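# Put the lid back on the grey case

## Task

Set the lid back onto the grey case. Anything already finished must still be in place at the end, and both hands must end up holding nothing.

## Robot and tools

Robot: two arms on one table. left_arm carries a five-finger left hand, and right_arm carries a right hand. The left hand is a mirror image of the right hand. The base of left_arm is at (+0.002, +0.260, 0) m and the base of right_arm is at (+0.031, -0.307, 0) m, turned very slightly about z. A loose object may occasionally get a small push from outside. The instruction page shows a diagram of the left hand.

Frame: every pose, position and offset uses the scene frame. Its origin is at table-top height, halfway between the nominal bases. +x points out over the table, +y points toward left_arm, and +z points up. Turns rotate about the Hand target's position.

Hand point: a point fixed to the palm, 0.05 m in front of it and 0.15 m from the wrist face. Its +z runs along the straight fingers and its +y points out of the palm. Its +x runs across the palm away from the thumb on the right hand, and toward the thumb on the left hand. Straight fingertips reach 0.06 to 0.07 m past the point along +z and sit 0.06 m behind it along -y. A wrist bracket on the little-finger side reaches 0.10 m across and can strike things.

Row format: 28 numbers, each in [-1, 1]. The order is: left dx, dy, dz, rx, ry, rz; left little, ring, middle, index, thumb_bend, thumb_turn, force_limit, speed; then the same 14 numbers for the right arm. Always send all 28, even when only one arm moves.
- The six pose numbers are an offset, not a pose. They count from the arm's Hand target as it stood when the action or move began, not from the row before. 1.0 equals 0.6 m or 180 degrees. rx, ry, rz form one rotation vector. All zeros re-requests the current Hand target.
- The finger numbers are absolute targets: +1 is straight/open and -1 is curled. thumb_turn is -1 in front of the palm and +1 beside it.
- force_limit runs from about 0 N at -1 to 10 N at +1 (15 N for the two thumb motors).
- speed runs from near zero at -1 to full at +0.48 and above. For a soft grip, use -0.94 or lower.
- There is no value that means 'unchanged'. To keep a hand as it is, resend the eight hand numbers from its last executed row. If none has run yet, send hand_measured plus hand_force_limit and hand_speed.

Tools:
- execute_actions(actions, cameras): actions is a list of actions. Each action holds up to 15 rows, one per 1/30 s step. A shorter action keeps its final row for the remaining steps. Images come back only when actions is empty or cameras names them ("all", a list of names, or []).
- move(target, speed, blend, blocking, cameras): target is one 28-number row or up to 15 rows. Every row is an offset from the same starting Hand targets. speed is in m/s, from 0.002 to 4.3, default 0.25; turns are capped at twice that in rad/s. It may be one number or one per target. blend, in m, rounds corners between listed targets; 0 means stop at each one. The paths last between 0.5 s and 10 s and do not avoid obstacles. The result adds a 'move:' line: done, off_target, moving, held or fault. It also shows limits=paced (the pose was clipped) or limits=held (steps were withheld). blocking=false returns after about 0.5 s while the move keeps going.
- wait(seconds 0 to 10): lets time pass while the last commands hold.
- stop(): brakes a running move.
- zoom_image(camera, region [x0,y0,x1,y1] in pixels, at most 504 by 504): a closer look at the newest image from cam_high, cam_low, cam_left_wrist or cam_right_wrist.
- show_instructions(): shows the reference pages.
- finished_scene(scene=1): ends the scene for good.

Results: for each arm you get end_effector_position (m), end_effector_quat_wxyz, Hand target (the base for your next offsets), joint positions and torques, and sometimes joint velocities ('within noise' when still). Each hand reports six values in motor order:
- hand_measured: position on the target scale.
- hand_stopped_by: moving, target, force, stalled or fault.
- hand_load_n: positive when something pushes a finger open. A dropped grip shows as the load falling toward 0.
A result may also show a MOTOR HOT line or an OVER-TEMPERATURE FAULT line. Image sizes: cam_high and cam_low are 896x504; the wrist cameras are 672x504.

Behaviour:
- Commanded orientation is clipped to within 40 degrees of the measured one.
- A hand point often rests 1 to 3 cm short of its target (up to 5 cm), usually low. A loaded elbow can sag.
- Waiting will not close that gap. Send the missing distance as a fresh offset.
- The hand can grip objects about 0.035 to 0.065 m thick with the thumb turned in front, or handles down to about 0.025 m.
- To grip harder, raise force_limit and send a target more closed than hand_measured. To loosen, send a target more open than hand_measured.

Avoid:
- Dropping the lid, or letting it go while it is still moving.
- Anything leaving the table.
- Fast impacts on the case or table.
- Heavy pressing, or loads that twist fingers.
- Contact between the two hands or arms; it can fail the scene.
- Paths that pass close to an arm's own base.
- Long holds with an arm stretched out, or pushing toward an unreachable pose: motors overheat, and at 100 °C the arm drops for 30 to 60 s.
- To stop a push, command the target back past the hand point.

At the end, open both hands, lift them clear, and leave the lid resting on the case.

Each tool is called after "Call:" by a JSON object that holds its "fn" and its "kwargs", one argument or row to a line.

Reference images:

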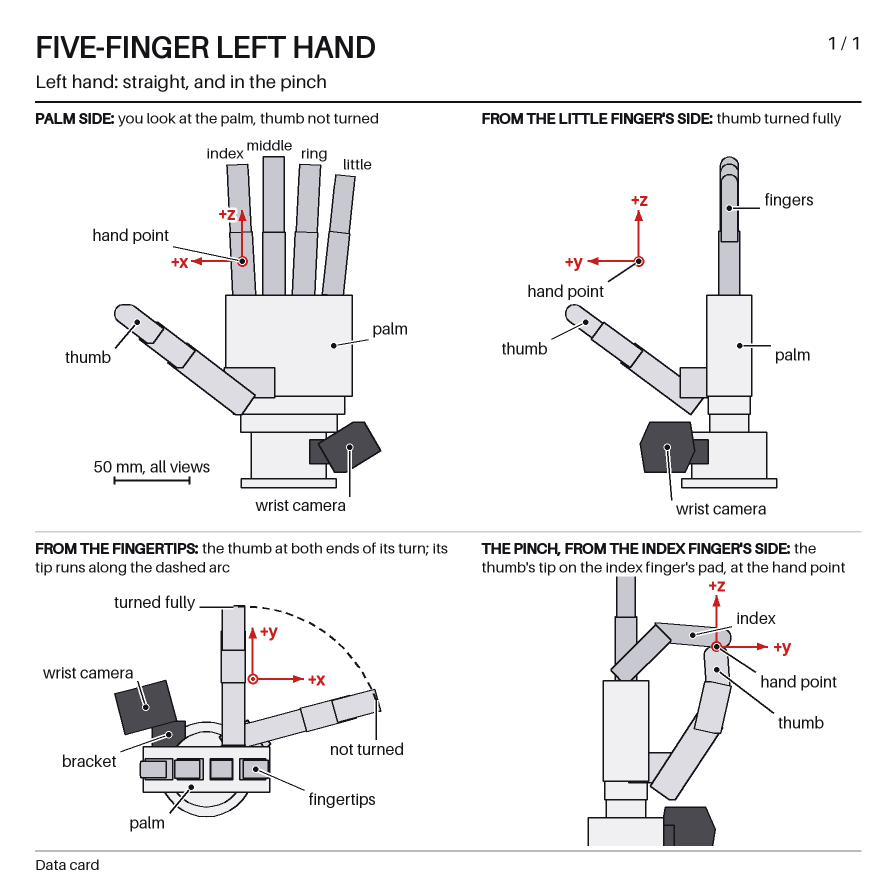

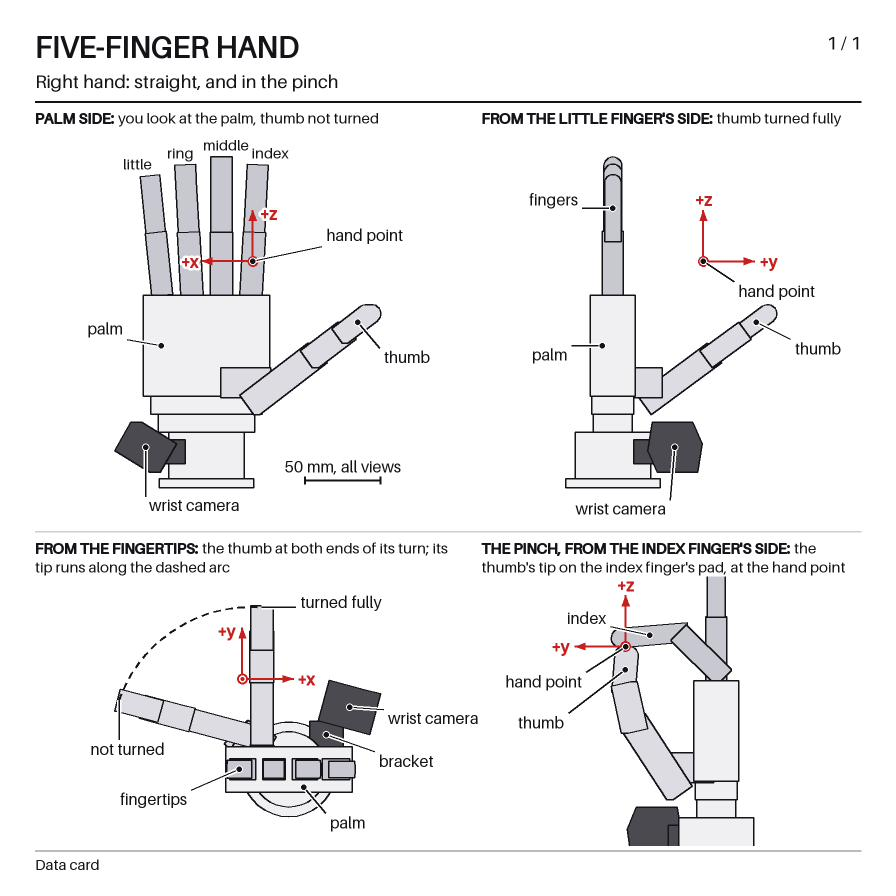

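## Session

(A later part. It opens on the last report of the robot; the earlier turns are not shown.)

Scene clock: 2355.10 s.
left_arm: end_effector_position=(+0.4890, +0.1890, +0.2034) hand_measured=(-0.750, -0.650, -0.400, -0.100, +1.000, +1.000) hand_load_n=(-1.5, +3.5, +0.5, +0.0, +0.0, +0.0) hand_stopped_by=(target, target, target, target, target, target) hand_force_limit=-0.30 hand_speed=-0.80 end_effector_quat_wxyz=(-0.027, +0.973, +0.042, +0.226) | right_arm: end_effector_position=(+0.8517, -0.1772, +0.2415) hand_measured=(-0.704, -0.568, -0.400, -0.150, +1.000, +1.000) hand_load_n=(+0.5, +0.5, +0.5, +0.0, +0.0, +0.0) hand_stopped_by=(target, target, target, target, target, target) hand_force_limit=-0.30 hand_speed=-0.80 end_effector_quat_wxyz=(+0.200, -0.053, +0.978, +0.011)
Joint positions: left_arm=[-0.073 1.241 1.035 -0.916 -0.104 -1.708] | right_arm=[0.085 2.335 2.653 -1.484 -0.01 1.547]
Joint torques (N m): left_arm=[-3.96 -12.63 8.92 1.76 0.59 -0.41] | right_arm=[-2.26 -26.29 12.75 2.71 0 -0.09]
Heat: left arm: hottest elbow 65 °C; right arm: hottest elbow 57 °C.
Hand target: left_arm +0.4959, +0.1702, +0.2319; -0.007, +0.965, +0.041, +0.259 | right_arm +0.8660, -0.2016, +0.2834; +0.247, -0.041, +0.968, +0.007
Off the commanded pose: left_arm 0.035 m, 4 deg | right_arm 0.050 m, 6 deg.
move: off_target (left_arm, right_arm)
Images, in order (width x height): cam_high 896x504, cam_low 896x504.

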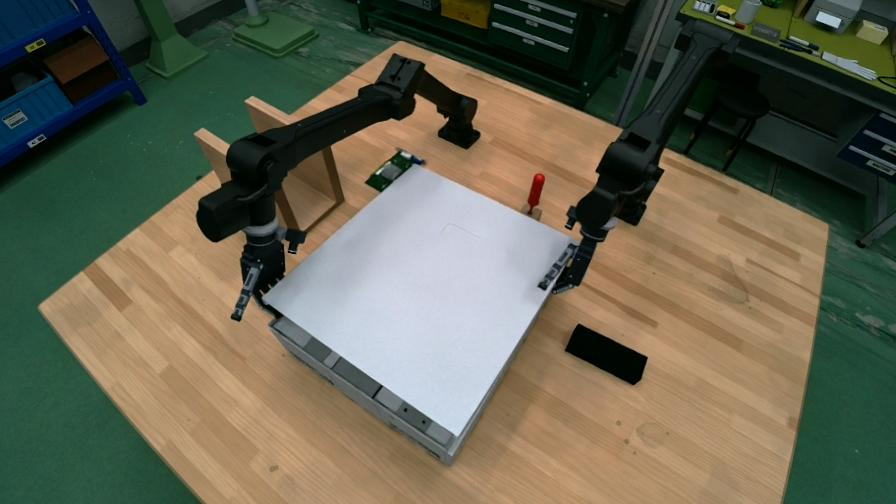

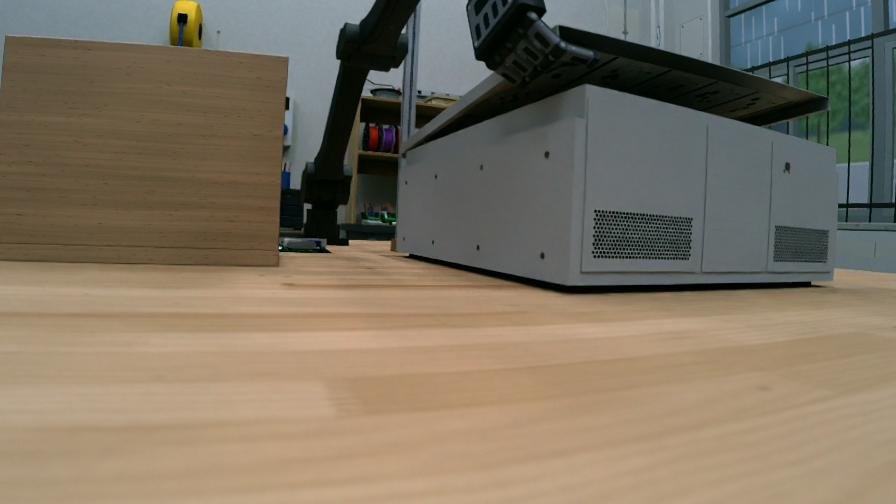

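Call:
{"fn": "move", "kwargs": {
  "target": [-0.02,0,0,0,0,0,-0.75,-0.65,-0.4,-0.1,1,1,-0.3,-0.8,0,0,-0.06,0,0,0,-0.704,-0.568,-0.4,-0.15,1,1,-0.3,-0.8],
  "speed": 0.05,
  "cameras": ["cam_high","cam_low"]
}}

Scene clock: 2363.27 s.
left_arm: end_effector_position=(+0.4830, +0.1837, +0.2099) hand_measured=(-0.750, -0.650, -0.400, -0.100, +1.000, +1.000) hand_load_n=(-0.5, +4.5, +0.0, +0.5, +0.0, -0.5) hand_stopped_by=(target, target, target, target, target, target) hand_force_limit=-0.30 hand_speed=-0.80 end_effector_quat_wxyz=(-0.022, +0.971, +0.043, +0.234) | right_arm: end_effector_position=(+0.8563, -0.1812, +0.2150) hand_measured=(-0.704, -0.568, -0.400, -0.150, +1.000, +1.000) hand_load_n=(-0.5, +0.0, +1.5, -2.5, +0.0, +0.0) hand_stopped_by=(target, target, target, target, target, target) hand_force_limit=-0.30 hand_speed=-0.80 end_effector_quat_wxyz=(+0.212, -0.052, +0.976, +0.012)
Joint positions: left_arm=[-0.085 1.213 1.021 -0.914 -0.101 -1.721] | right_arm=[0.079 2.277 2.465 -1.331 -0.014 1.543]
Joint torques (N m): left_arm=[-2.9 -12.45 8.08 1.5 0.35 -0.3] | right_arm=[-1.9 -26.46 10.89 2.62 0.11 -0.05]
Heat: left arm: hottest elbow 64 °C; right arm: hottest elbow 56 °C.
Hand target: left_arm +0.4840, +0.1703, +0.2320; -0.007, +0.965, +0.042, +0.259 | right_arm +0.8659, -0.2016, +0.2471; +0.246, -0.041, +0.968, +0.007
Off the commanded pose: left_arm 0.026 m, 3 deg | right_arm 0.039 m, 4 deg.
move: off_target (left_arm, right_arm)
Images, in order (width x height): cam_high 896x504, cam_low 896x504.

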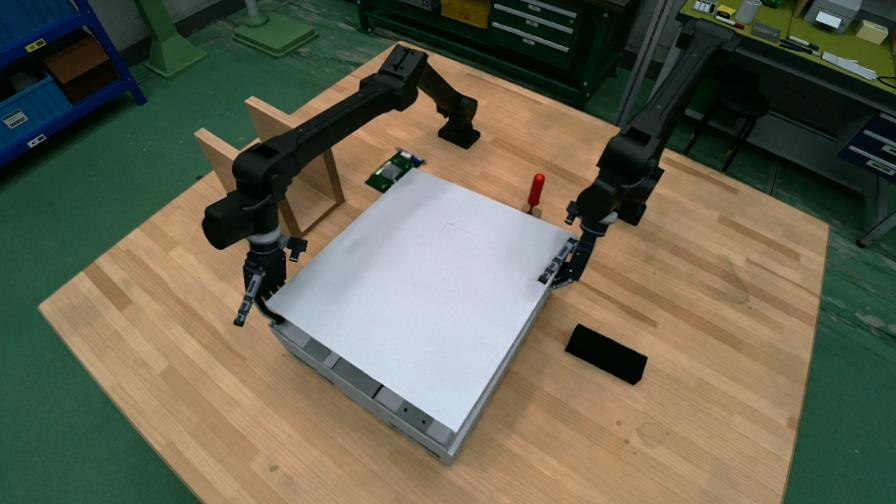

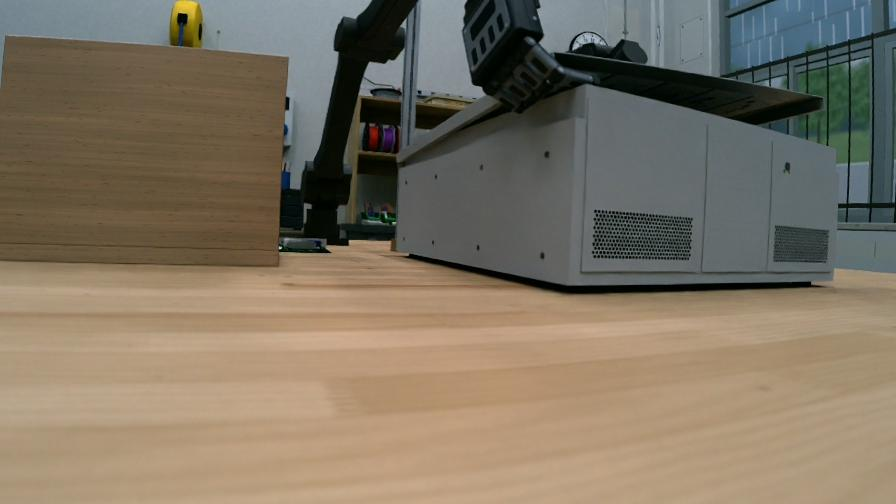

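Call:
{"fn": "zoom_image", "kwargs": {
  "camera": "cam_low",
  "region": [385, 40, 625, 200]
}}

Call:
{"fn": "zoom_image", "kwargs": {
  "camera": "cam_high",
  "region": [240, 150, 480, 330]
}}

Call:
{"fn": "zoom_image", "kwargs": {
  "camera": "cam_high",
  "region": [400, 220, 600, 460]
}}

Scaled by 2.100 from the camera's 896x504 image, which has a finer 1280x720 frame.

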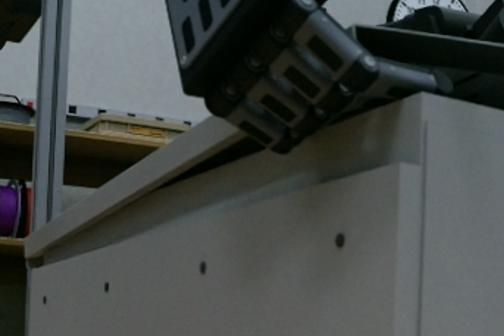

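Scaled by 2.100 from the camera's 896x504 image, which has a finer 1280x720 frame.

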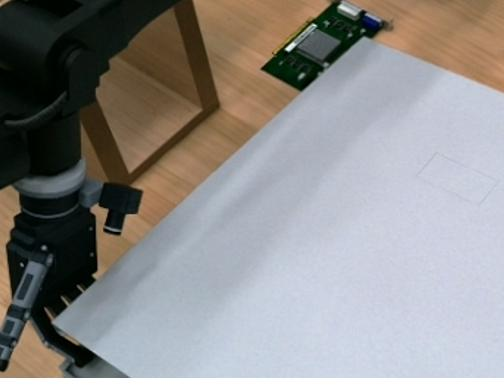

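Scaled by 2.100 from the camera's 896x504 image, which has a finer 1280x720 frame.

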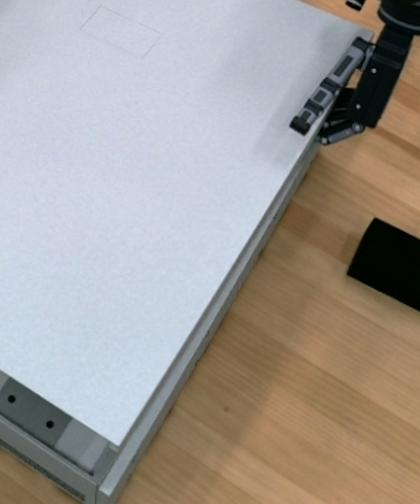

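Call:
{"fn": "move", "kwargs": {
  "target": [0,0.0667,0,0,0,0,-0.75,-0.65,-0.4,-0.1,1,1,-0.3,-0.8,0,0,0,0,0,0,-0.704,-0.568,-0.4,-0.15,1,1,-0.3,-0.8],
  "speed": 0.05,
  "cameras": ["cam_high","cam_low","cam_left_wrist"]
}}

Scene clock: 2403.27 s.
left_arm: end_effector_position=(+0.4769, +0.1913, +0.2041) hand_measured=(-0.750, -0.650, -0.400, -0.100, +1.000, +1.000) hand_load_n=(+0.0, +3.0, +0.0, +0.0, +0.0, +0.0) hand_stopped_by=(target, target, target, target, target, target) hand_force_limit=-0.30 hand_speed=-0.80 end_effector_quat_wxyz=(+0.001, +0.974, +0.027, +0.226) | right_arm: end_effector_position=(+0.8563, -0.1811, +0.2149) hand_measured=(-0.704, -0.568, -0.400, -0.150, +1.000, +1.000) hand_load_n=(-0.5, +0.0, +1.0, -2.0, +0.0, +0.0) hand_stopped_by=(target, target, target, target, target, target) hand_force_limit=-0.30 hand_speed=-0.80 end_effector_quat_wxyz=(+0.212, -0.052, +0.976, +0.012)
Joint positions: left_arm=[-0.033 1.211 1.004 -0.909 -0.025 -1.655] | right_arm=[0.079 2.277 2.465 -1.33 -0.014 1.543]
Joint torques (N m): left_arm=[2.26 -12.34 8.64 1.44 -0.58 -0.03] | right_arm=[-1.79 -26.58 10.8 2.58 0.11 -0.04]
Heat: left arm: hottest elbow 57 °C; right arm: hottest elbow 55 °C.
Hand target: left_arm +0.4841, +0.2103, +0.2320; -0.007, +0.965, +0.042, +0.259 | right_arm +0.8659, -0.2016, +0.2469; +0.246, -0.041, +0.968, +0.007
Off the commanded pose: left_arm 0.035 m, 4 deg | right_arm 0.039 m, 4 deg.
move: off_target (left_arm, right_arm)
camera_calibration:
cam_left_wrist: T_world_to_cam=[[0.157529, 0.979326, 0.126909, -0.289628], [0.534987, -0.192654, 0.822602, -0.386754], [0.830045, -0.0616892, -0.554275, -0.150996], [0, 0, 0, 1]] pos_world=[0.377866, 0.199816, 0.271208]
Images, in order (width x height): cam_high 896x504, cam_low 896x504, cam_left_wrist 672x504.

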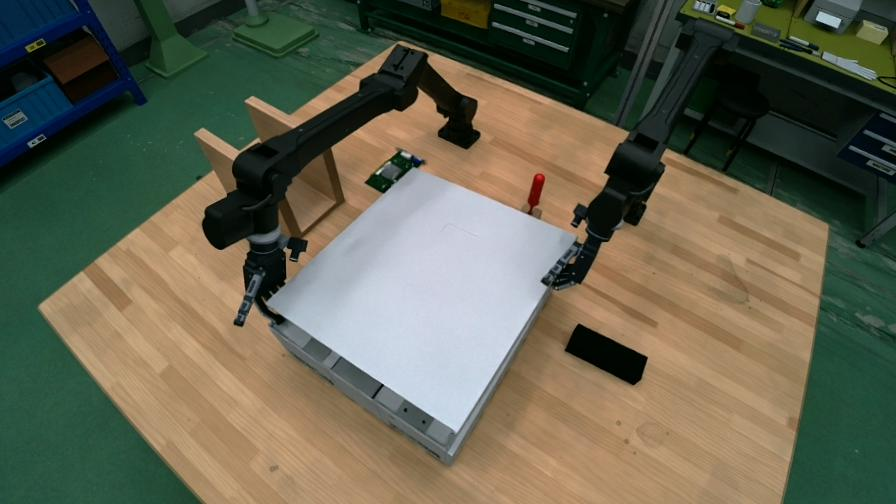

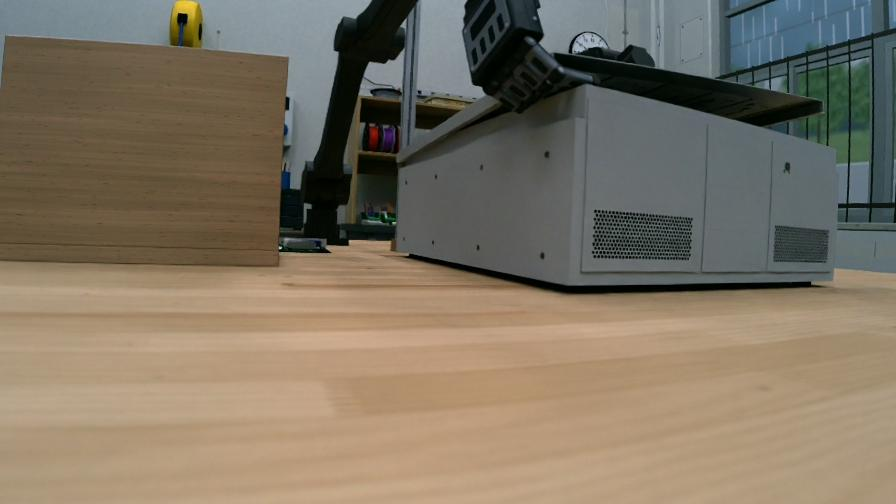

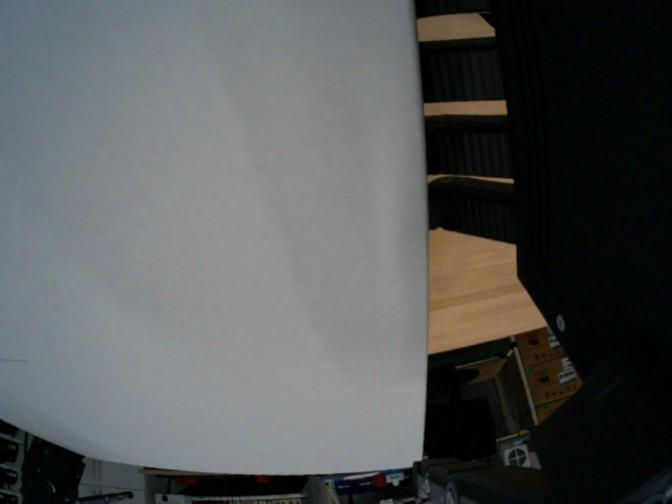

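Call:
{"fn": "move", "kwargs": {
  "target": [
    [0,0,0.04,0,0,0,-0.75,-0.65,-0.4,-0.1,1,1,-0.3,-0.8,0,0,0,0,0,0,-0.704,-0.568,-0.4,-0.15,1,1,-0.3,-0.8],
    [0,0,0.04,0,0,0,-0.45,-0.3,-0.15,0.0,1,1,-0.3,-0.8,0,0,0,0,0,0,-0.704,-0.568,-0.4,-0.15,1,1,-0.3,-0.8]
  ],
  "speed": 0.05,
  "cameras": ["cam_high","cam_low","cam_left_wrist"]
}}

Scene clock: 2479.00 s.
left_arm: end_effector_position=(+0.4645, +0.2010, +0.2083) hand_measured=(-0.450, -0.300, -0.150, +0.000, +1.000, +1.000) hand_load_n=(+0.0, +1.5, +0.5, +0.5, +0.0, +0.0) hand_stopped_by=(target, target, target, target, target, target) hand_force_limit=-0.30 hand_speed=-0.80 end_effector_quat_wxyz=(-0.005, +0.977, +0.033, +0.212) | right_arm: end_effector_position=(+0.8570, -0.1817, +0.2149) hand_measured=(-0.704, -0.568, -0.400, -0.150, +1.000, +1.000) hand_load_n=(+0.0, +0.0, +1.0, -3.0, +0.0, +0.0) hand_stopped_by=(target, target, target, target, target, target) hand_force_limit=-0.30 hand_speed=-0.80 end_effector_quat_wxyz=(+0.214, -0.052, +0.975, +0.012)
Joint positions: left_arm=[-0.015 1.188 1.01 -0.967 -0.031 -1.647] | right_arm=[0.079 2.277 2.464 -1.327 -0.014 1.543]
Joint torques (N m): left_arm=[0.91 -11.52 11.92 1.03 -0.3 -0.11] | right_arm=[-1.73 -26.52 10.95 2.45 0.11 -0.04]
Heat: left arm: hottest elbow 56 °C; right arm: hottest shoulder 56 °C.
Hand target: left_arm +0.4840, +0.2102, +0.2561; -0.007, +0.965, +0.041, +0.259 | right_arm +0.8659, -0.2015, +0.2470; +0.246, -0.042, +0.968, +0.007
Off the commanded pose: left_arm 0.052 m, 6 deg | right_arm 0.039 m, 4 deg.
move: off_target (left_arm, right_arm); target 2's new numbers were sent with left_arm's hand 0.060 m and 6 deg from that target
camera_calibration:
cam_left_wrist: T_world_to_cam=[[0.148627, 0.980025, 0.132139, -0.294898], [0.561425, -0.193624, 0.804557, -0.389961], [0.814071, -0.0453925, -0.578988, -0.128545], [0, 0, 0, 1]] pos_world=[0.367408, 0.207667, 0.278287]
Images, in order (width x height): cam_high 896x504, cam_low 896x504, cam_left_wrist 672x504.

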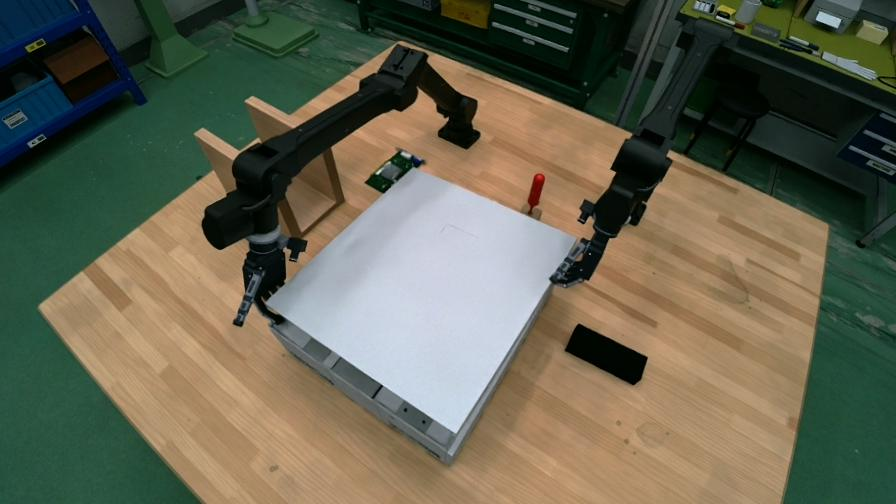

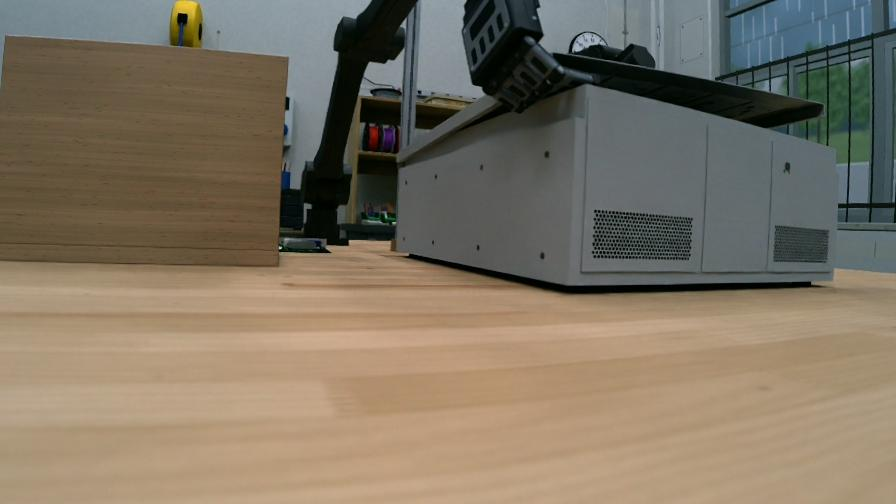

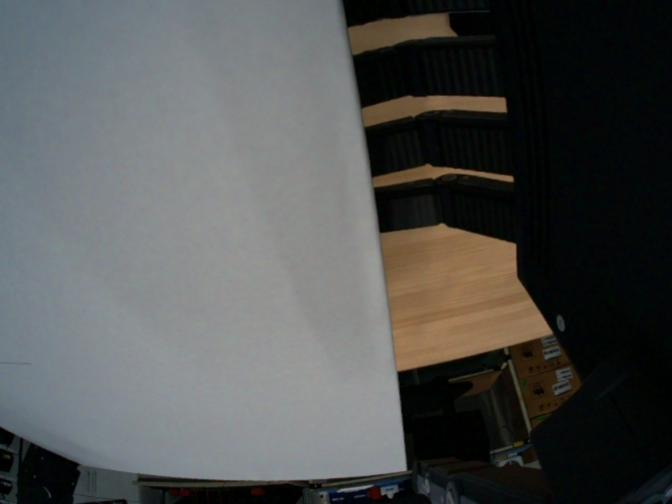

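Call:
{"fn": "zoom_image", "kwargs": {
  "camera": "cam_high",
  "region": [500, 190, 640, 330]
}}

Call:
{"fn": "zoom_image", "kwargs": {
  "camera": "cam_left_wrist",
  "region": [300, 0, 552, 260]
}}

Scaled by 3.600 from the camera's 896x504 image, which has a finer 1280x720 frame.

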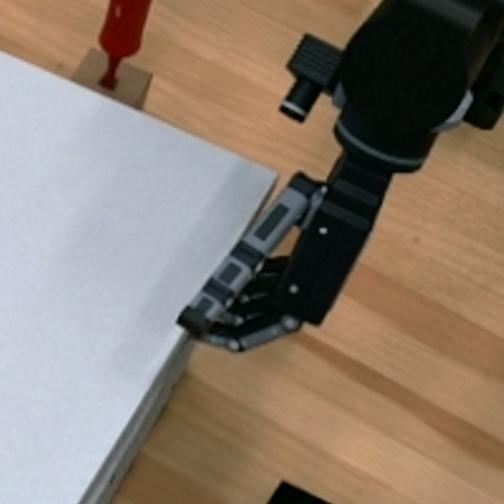

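Scaled by 1.938 from the camera's 672x504 image, which has a finer 960x720 frame.

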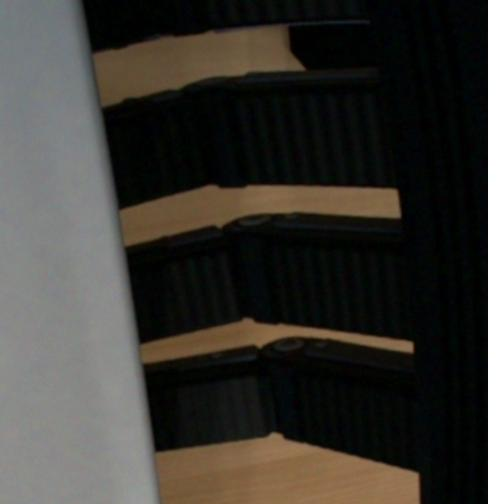

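Call:
{"fn": "move", "kwargs": {
  "target": [0.02,0,0.04,0,0,0,-0.45,-0.3,-0.15,0.0,1,1,-0.3,-0.8,0,0,0,0,0,0,-0.704,-0.568,-0.4,-0.15,1,1,-0.3,-0.8],
  "speed": 0.05,
  "cameras": ["cam_high","cam_left_wrist"]
}}

Scene clock: 2526.90 s.
left_arm: end_effector_position=(+0.4694, +0.2008, +0.2340) hand_measured=(-0.450, -0.300, -0.150, +0.000, +1.000, +1.000) hand_load_n=(+2.0, +2.0, +0.0, +0.0, +0.0, +0.0) hand_stopped_by=(target, target, target, target, target, target) hand_force_limit=-0.30 hand_speed=-0.80 end_effector_quat_wxyz=(-0.006, +0.976, +0.031, +0.215) | right_arm: end_effector_position=(+0.8580, -0.1845, +0.2153) hand_measured=(-0.704, -0.568, -0.400, -0.150, +1.000, +1.000) hand_load_n=(+0.0, +0.0, +1.0, -3.0, -0.5, +0.0) hand_stopped_by=(target, target, target, target, target, target) hand_force_limit=-0.30 hand_speed=-0.80 end_effector_quat_wxyz=(+0.215, -0.050, +0.975, +0.011)
Joint positions: left_arm=[-0.015 1.188 1.076 -1.027 -0.031 -1.642] | right_arm=[0.075 2.277 2.464 -1.325 -0.014 1.543]
Joint torques (N m): left_arm=[0.67 -9.52 13.44 1.16 -0.25 -0.11] | right_arm=[-1.55 -26.4 11.03 2.33 0.11 -0.04]
Heat: left arm: hottest elbow 61 °C; right arm: hottest shoulder 57 °C.
Hand target: left_arm +0.4960, +0.2102, +0.2800; -0.007, +0.965, +0.042, +0.259 | right_arm +0.8659, -0.2016, +0.2470; +0.246, -0.041, +0.968, +0.007
Off the commanded pose: left_arm 0.054 m, 5 deg | right_arm 0.037 m, 4 deg.
move: off_target (left_arm, right_arm)
camera_calibration:
cam_left_wrist: T_world_to_cam=[[0.151605, 0.979222, 0.134683, -0.300613], [0.555789, -0.197128, 0.807613, -0.410847], [0.817382, -0.0475831, -0.574127, -0.119871], [0, 0, 0, 1]] pos_world=[0.371899, 0.207674, 0.303472]
Images, in order (width x height): cam_high 896x504, cam_left_wrist 672x504.

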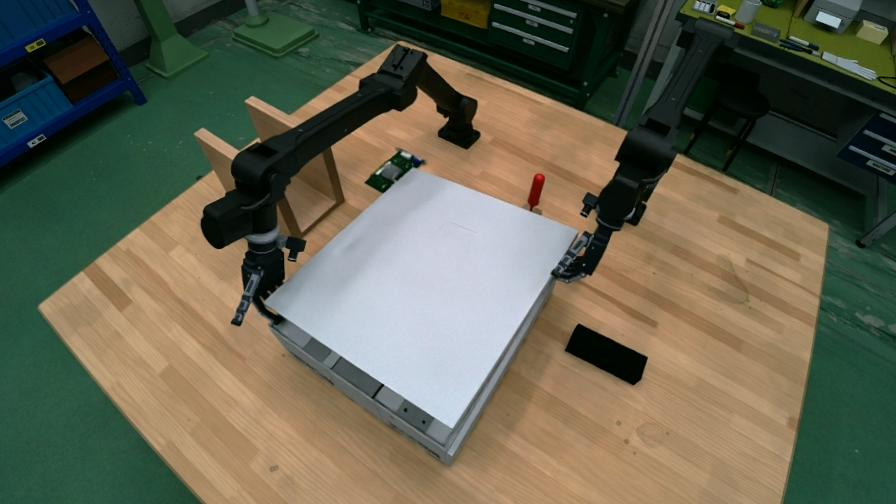

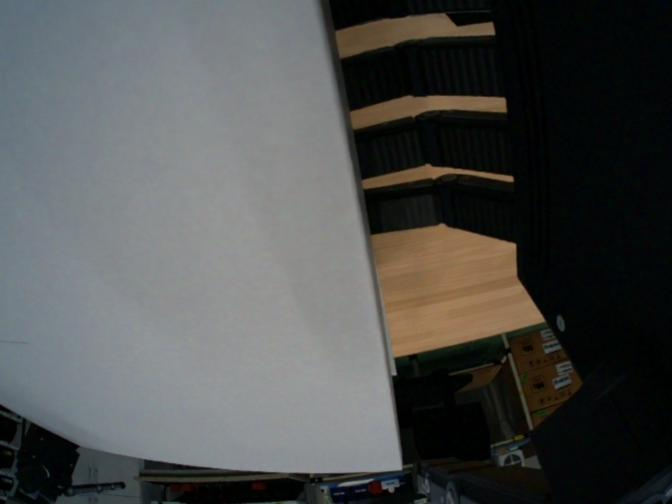

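Call:
{"fn": "move", "kwargs": {
  "target": [0,0,0,0,0,0,1,1,-0.15,0.0,1,1,-0.3,-0.85,0,0,0,0,0,0,-0.704,-0.568,-0.4,-0.15,1,1,-0.3,-0.8],
  "speed": 0.05,
  "cameras": ["cam_high","cam_left_wrist"]
}}

Scene clock: 2553.83 s.
left_arm: end_effector_position=(+0.4701, +0.2016, +0.2352) hand_measured=(+1.000, +1.000, -0.150, +0.000, +1.000, +1.000) hand_load_n=(+0.0, +0.0, +2.5, -0.5, +0.0, +0.0) hand_stopped_by=(target, target, target, target, target, target) hand_force_limit=-0.30 hand_speed=-0.85 end_effector_quat_wxyz=(-0.007, +0.976, +0.030, +0.215) | right_arm: end_effector_position=(+0.8581, -0.1845, +0.2153) hand_measured=(-0.704, -0.568, -0.400, -0.150, +1.000, +1.000) hand_load_n=(+0.0, +0.5, +1.5, -2.5, -0.5, +0.0) hand_stopped_by=(target, target, target, target, target, target) hand_force_limit=-0.30 hand_speed=-0.80 end_effector_quat_wxyz=(+0.215, -0.050, +0.975, +0.011)
Joint positions: left_arm=[-0.014 1.189 1.08 -1.028 -0.032 -1.639] | right_arm=[0.075 2.277 2.464 -1.324 -0.014 1.543]
Joint torques (N m): left_arm=[0.91 -9.52 13.12 1.46 -0.21 -0.17] | right_arm=[-1.49 -26.4 11.04 2.3 0.1 -0.04]
Heat: left arm: hottest elbow 69 °C; right arm: hottest shoulder 57 °C.
Hand target: left_arm +0.4960, +0.2102, +0.2800; -0.007, +0.965, +0.042, +0.259 | right_arm +0.8660, -0.2015, +0.2470; +0.246, -0.042, +0.968, +0.007
Off the commanded pose: left_arm 0.052 m, 5 deg | right_arm 0.037 m, 4 deg.
move: off_target (left_arm, right_arm)
camera_calibration:
cam_left_wrist: T_world_to_cam=[[0.152672, 0.978747, 0.136914, -0.302613], [0.554723, -0.199524, 0.807758, -0.411057], [0.817908, -0.0473729, -0.573395, -0.120154], [0, 0, 0, 1]] pos_world=[0.372498, 0.208474, 0.30457]
Images, in order (width x height): cam_high 896x504, cam_left_wrist 672x504.

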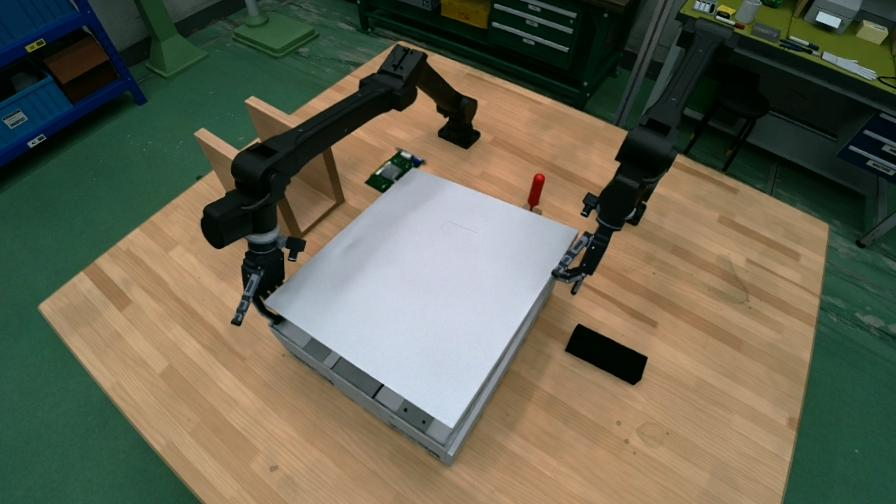

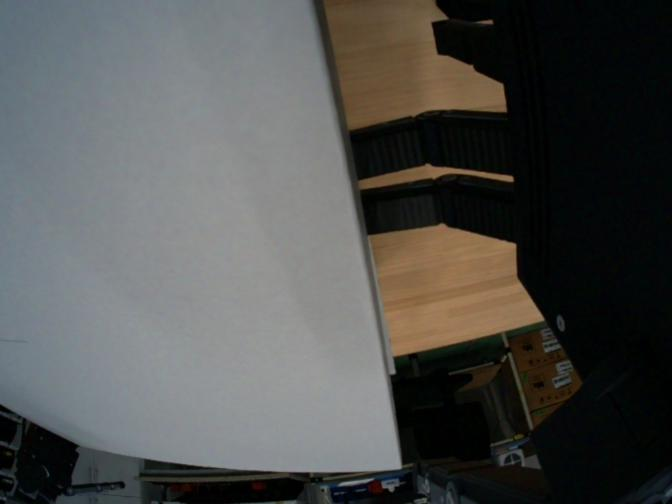

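Call:
{"fn": "move", "kwargs": {
  "target": [0,0.01,-0.067,0,0,0,1,1,-0.15,0.0,1,1,-0.3,-0.85,0,0,0,0,0,0,-0.704,-0.568,-0.4,-0.15,1,1,-0.3,-0.8],
  "speed": 0.05,
  "cameras": ["cam_high","cam_left_wrist"]
}}

Scene clock: 2562.83 s.
left_arm: end_effector_position=(+0.4796, +0.2090, +0.2175) hand_measured=(+1.000, +1.000, -0.150, +0.000, +1.000, +1.000) hand_load_n=(+0.0, +0.0, +3.0, +0.0, +0.0, +0.0) hand_stopped_by=(target, target, target, target, target, target) hand_force_limit=-0.30 hand_speed=-0.85 end_effector_quat_wxyz=(-0.009, +0.974, +0.030, +0.226) | right_arm: end_effector_position=(+0.8587, -0.1858, +0.2155) hand_measured=(-0.704, -0.568, -0.400, -0.150, +1.000, +1.000) hand_load_n=(+0.0, +0.0, +1.5, -2.5, +0.0, +0.0) hand_stopped_by=(target, target, target, target, target, target) hand_force_limit=-0.30 hand_speed=-0.80 end_effector_quat_wxyz=(+0.216, -0.050, +0.975, +0.011)
Joint positions: left_arm=[0.004 1.208 1.041 -0.947 -0.03 -1.623] | right_arm=[0.074 2.277 2.464 -1.323 -0.013 1.543]
Joint torques (N m): left_arm=[0.32 -9.88 9.33 2.37 0.03 -0.21] | right_arm=[-1.44 -26.4 11.12 2.19 0.08 -0.04]
Heat: left arm: hottest elbow 72 °C; right arm: hottest shoulder 57 °C.
Hand target: left_arm +0.4961, +0.2163, +0.2399; -0.007, +0.965, +0.042, +0.259 | right_arm +0.8659, -0.2015, +0.2469; +0.246, -0.042, +0.968, +0.007
Off the commanded pose: left_arm 0.029 m, 4 deg | right_arm 0.036 m, 4 deg.
move: off_target (left_arm, right_arm)
camera_calibration:
cam_left_wrist: T_world_to_cam=[[0.14709, 0.978344, 0.145626, -0.308021], [0.536922, -0.202623, 0.818937, -0.393824], [0.83071, -0.0422675, -0.555099, -0.148912], [0, 0, 0, 1]] pos_world=[0.380463, 0.215259, 0.284713]
Images, in order (width x height): cam_high 896x504, cam_left_wrist 672x504.

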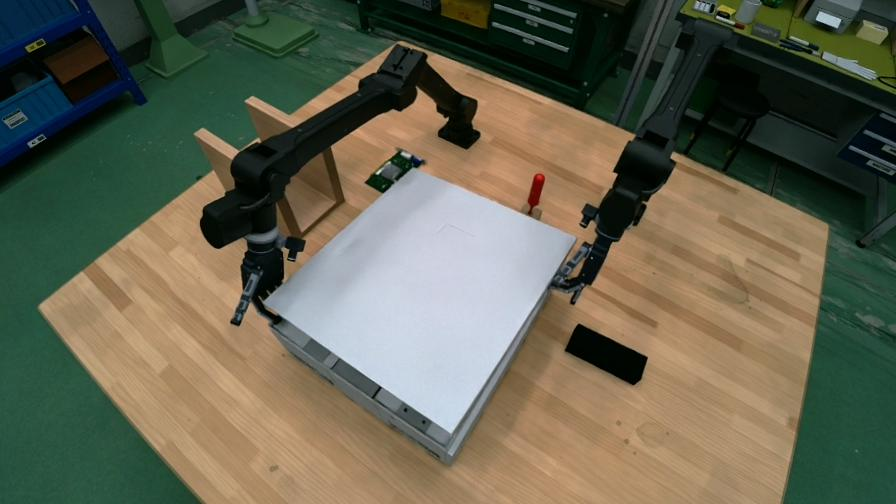

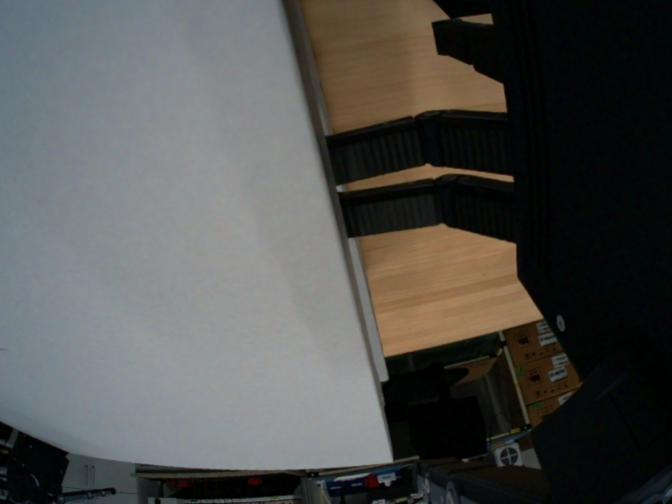

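Call:
{"fn": "move", "kwargs": {
  "target": [0,0.008,-0.05,0,0,0,1,1,-0.15,0.0,1,1,-0.3,-0.85,0,0,0,0,0,0,-0.704,-0.568,-0.4,-0.15,1,1,-0.3,-0.8],
  "speed": 0.05,
  "cameras": ["cam_high","cam_left_wrist"]
}}

Scene clock: 2575.40 s.
left_arm: end_effector_position=(+0.4853, +0.2109, +0.2068) hand_measured=(+1.000, +1.000, -0.150, +0.000, +1.000, +1.000) hand_load_n=(+0.0, +0.0, -2.5, +0.0, +0.0, +0.0) hand_stopped_by=(target, target, target, target, target, target) hand_force_limit=-0.30 hand_speed=-0.85 end_effector_quat_wxyz=(-0.003, +0.969, +0.030, +0.246) | right_arm: end_effector_position=(+0.8591, -0.1889, +0.2154) hand_measured=(-0.704, -0.568, -0.400, -0.150, +1.000, +1.000) hand_load_n=(+0.0, +0.0, +1.5, -2.5, +0.0, +0.0) hand_stopped_by=(target, target, target, target, target, target) hand_force_limit=-0.30 hand_speed=-0.80 end_effector_quat_wxyz=(+0.216, -0.048, +0.975, +0.010)
Joint positions: left_arm=[0.015 1.209 0.995 -0.86 -0.014 -1.614] | right_arm=[0.07 2.277 2.464 -1.323 -0.012 1.543]
Joint torques (N m): left_arm=[0.79 -8.18 8.01 2.24 -0.26 -0.17] | right_arm=[-1.2 -26.34 11.14 2.19 0.03 -0.04]
Heat: left arm: hottest elbow 70 °C; right arm: hottest shoulder 57 °C.
Hand target: left_arm +0.4960, +0.2210, +0.2098; -0.007, +0.965, +0.041, +0.259 | right_arm +0.8659, -0.2016, +0.2470; +0.246, -0.041, +0.968, +0.007
Off the commanded pose: left_arm 0.015 m, 2 deg | right_arm 0.035 m, 4 deg.
move: off_target (left_arm, right_arm)
camera_calibration:
cam_left_wrist: T_world_to_cam=[[0.145447, 0.979074, 0.142336, -0.307913], [0.502661, -0.197042, 0.841729, -0.376947], [0.852161, -0.0508802, -0.520801, -0.175136], [0, 0, 0, 1]] pos_world=[0.383505, 0.218284, 0.269903]
Images, in order (width x height): cam_high 896x504, cam_left_wrist 672x504.

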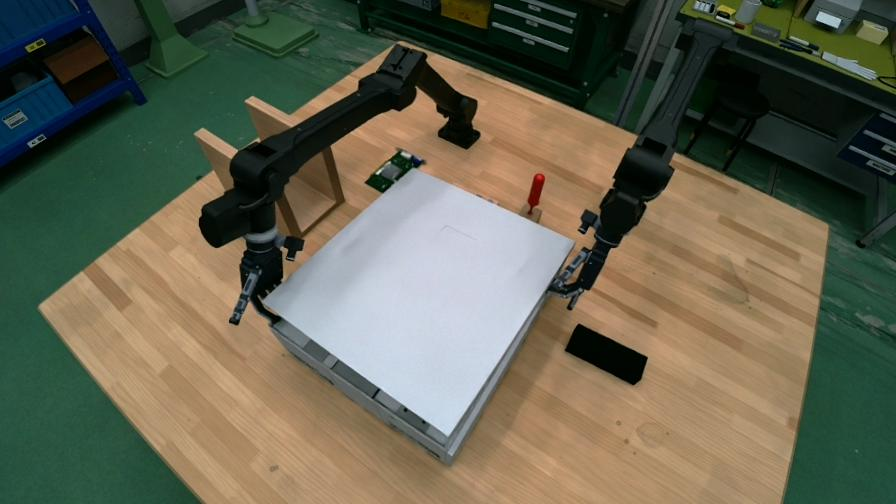

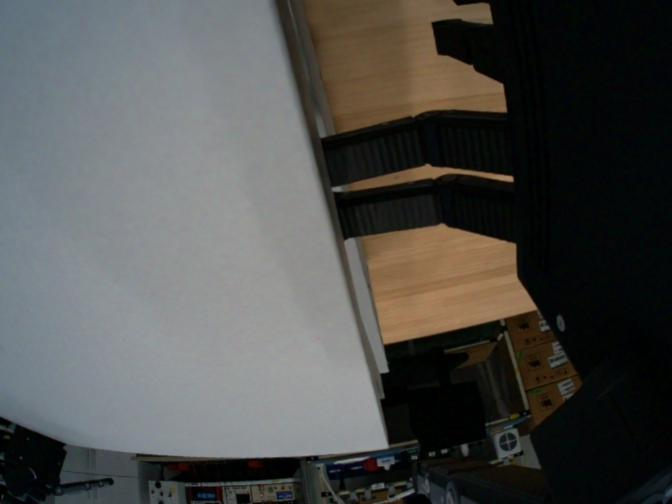

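Call:
{"fn": "zoom_image", "kwargs": {
  "camera": "cam_high",
  "region": [480, 200, 620, 340]
}}

Call:
{"fn": "zoom_image", "kwargs": {
  "camera": "cam_left_wrist",
  "region": [250, 80, 502, 440]
}}

Scaled by 3.600 from the camera's 896x504 image, which has a finer 1280x720 frame.

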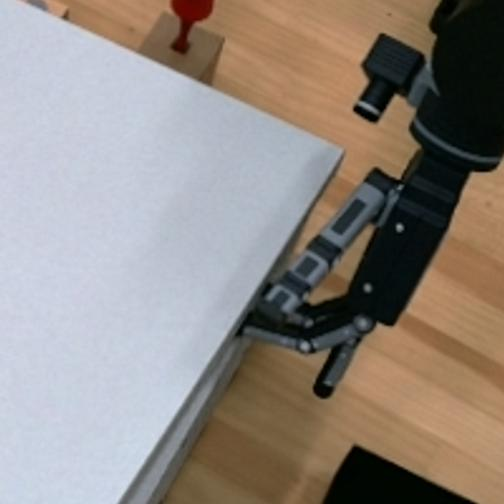

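Scaled by 1.400 from the camera's 672x504 image, which has a finer 960x720 frame.

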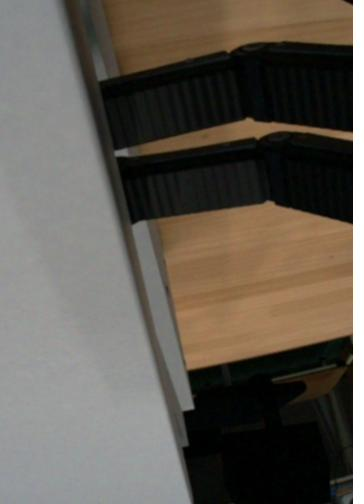

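Call:
{"fn": "move", "kwargs": {
  "target": [0,0.005,-0.03,0,0,0,1,1,-0.15,0.0,1,1,-0.3,-0.85,0,0,0,0,0,0,-0.704,-0.568,-0.4,-0.15,1,1,-0.3,-0.8],
  "speed": 0.05,
  "cameras": ["cam_high","cam_left_wrist"]
}}

Scene clock: 2606.47 s.
left_arm: end_effector_position=(+0.4876, +0.2193, +0.1834) hand_measured=(+1.000, +1.000, -0.150, +0.000, +1.000, +1.000) hand_load_n=(+0.0, +0.0, +0.0, +0.0, +0.0, +0.0) hand_stopped_by=(target, target, target, target, target, target) hand_force_limit=-0.30 hand_speed=-0.85 end_effector_quat_wxyz=(-0.006, +0.968, +0.037, +0.246) | right_arm: end_effector_position=(+0.8595, -0.1892, +0.2156) hand_measured=(-0.704, -0.568, -0.400, -0.150, +1.000, +1.000) hand_load_n=(+0.0, +0.0, +1.0, -1.5, +0.0, +0.0) hand_stopped_by=(target, target, target, target, target, target) hand_force_limit=-0.30 hand_speed=-0.80 end_effector_quat_wxyz=(+0.217, -0.048, +0.975, +0.010)
Joint positions: left_arm=[0.032 1.229 0.948 -0.791 -0.016 -1.613] | right_arm=[0.07 2.277 2.464 -1.321 -0.012 1.542]
Joint torques (N m): left_arm=[0.85 -8.94 8.65 1.52 -0.08 -0.09] | right_arm=[-1.14 -26.4 11.18 2.15 0.02 -0.03]
Heat: left arm: hottest elbow 63 °C; right arm: hottest shoulder 57 °C.
Hand target: left_arm +0.4961, +0.2240, +0.1919; -0.007, +0.965, +0.042, +0.259 | right_arm +0.8660, -0.2017, +0.2470; +0.246, -0.041, +0.968, +0.007
Off the commanded pose: left_arm 0.013 m, 2 deg | right_arm 0.034 m, 4 deg.
move: off_target (left_arm, right_arm)
camera_calibration:
cam_left_wrist: T_world_to_cam=[[0.129273, 0.981094, 0.144024, -0.305922], [0.504559, -0.190115, 0.842186, -0.359326], [0.853644, -0.0362032, -0.519596, -0.192996], [0, 0, 0, 1]] pos_world=[0.385599, 0.224838, 0.246399]
Images, in order (width x height): cam_high 896x504, cam_left_wrist 672x504.

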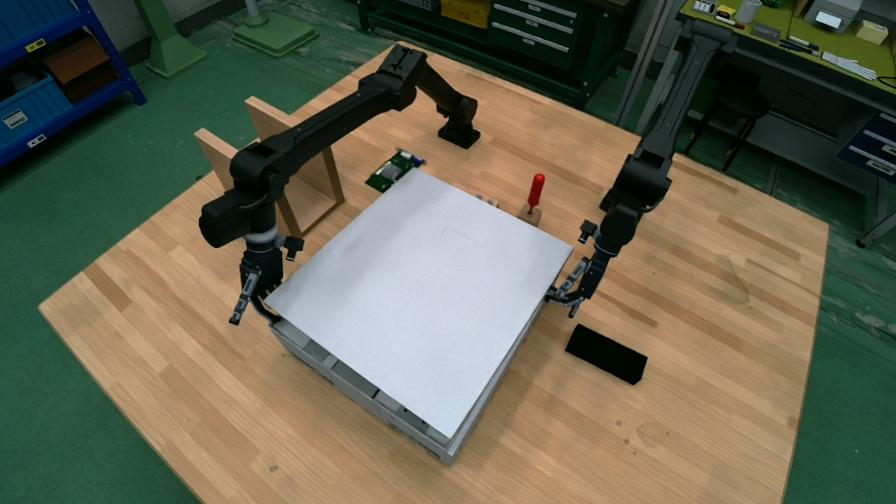

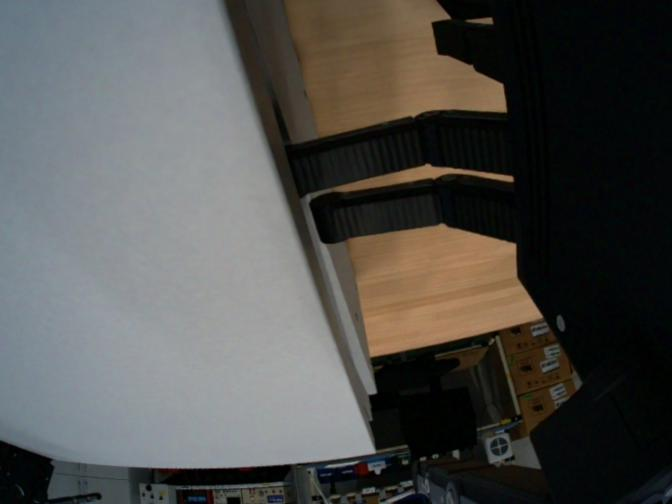

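Call:
{"fn": "zoom_image", "kwargs": {
  "camera": "cam_left_wrist",
  "region": [200, 0, 452, 460]
}}

Call:
{"fn": "zoom_image", "kwargs": {
  "camera": "cam_high",
  "region": [420, 220, 620, 470]
}}

Call:
{"fn": "wait", "kwargs": {
  "seconds": 0.1,
  "cameras": ["cam_low"]
}}

Scaled by 1.096 from the camera's 672x504 image, which has a finer 960x720 frame.

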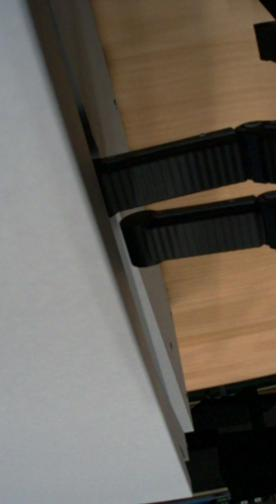

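Scaled by 2.016 from the camera's 896x504 image, which has a finer 1280x720 frame.

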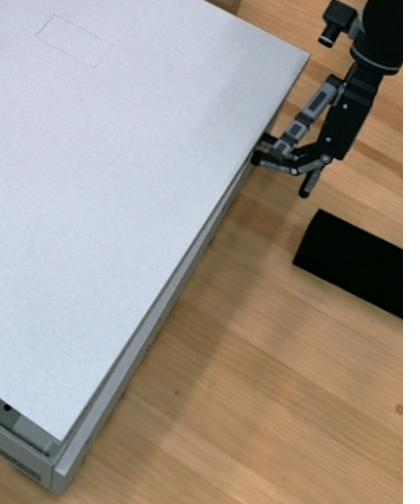

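Scene clock: 2615.20 s.
left_arm: end_effector_position=(+0.4876, +0.2193, +0.1834) hand_measured=(+1.000, +1.000, -0.150, +0.000, +1.000, +1.000) hand_load_n=(+0.0, +0.0, +0.0, +0.0, +0.0, +0.0) hand_stopped_by=(target, target, target, target, target, target) hand_force_limit=-0.30 hand_speed=-0.85 end_effector_quat_wxyz=(-0.006, +0.968, +0.037, +0.246) | right_arm: end_effector_position=(+0.8595, -0.1892, +0.2156) hand_measured=(-0.704, -0.568, -0.400, -0.150, +1.000, +1.000) hand_load_n=(+0.0, +0.5, +1.0, -1.5, +0.0, +0.0) hand_stopped_by=(target, target, target, target, target, target) hand_force_limit=-0.30 hand_speed=-0.80 end_effector_quat_wxyz=(+0.217, -0.048, +0.975, +0.010)
Joint positions: left_arm=[0.032 1.229 0.948 -0.791 -0.016 -1.613] | right_arm=[0.07 2.277 2.464 -1.321 -0.012 1.542]
Joint torques (N m): left_arm=[-0.21 -9.99 8.46 1.54 -0.08 -0.13] | right_arm=[-1.2 -26.34 11.18 2.15 0.03 -0.03]
Heat: left arm: hottest elbow 62 °C; right arm: hottest shoulder 57 °C.
Hand target: left_arm +0.4961, +0.2240, +0.1919; -0.007, +0.965, +0.042, +0.259 | right_arm +0.8660, -0.2017, +0.2470; +0.246, -0.041, +0.968, +0.007
Off the commanded pose: left_arm 0.013 m, 2 deg | right_arm 0.034 m, 4 deg.
wait: 0.10 s; at rest from the start
Images, in order (width x height): cam_low 896x504.

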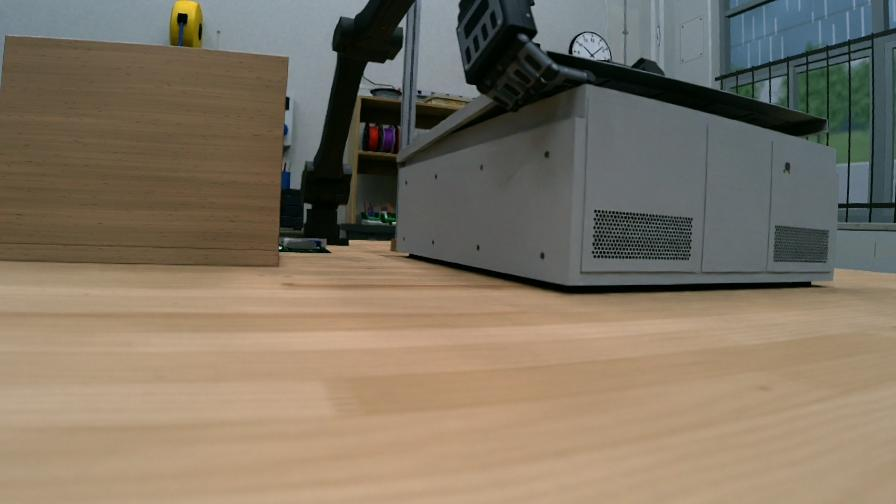

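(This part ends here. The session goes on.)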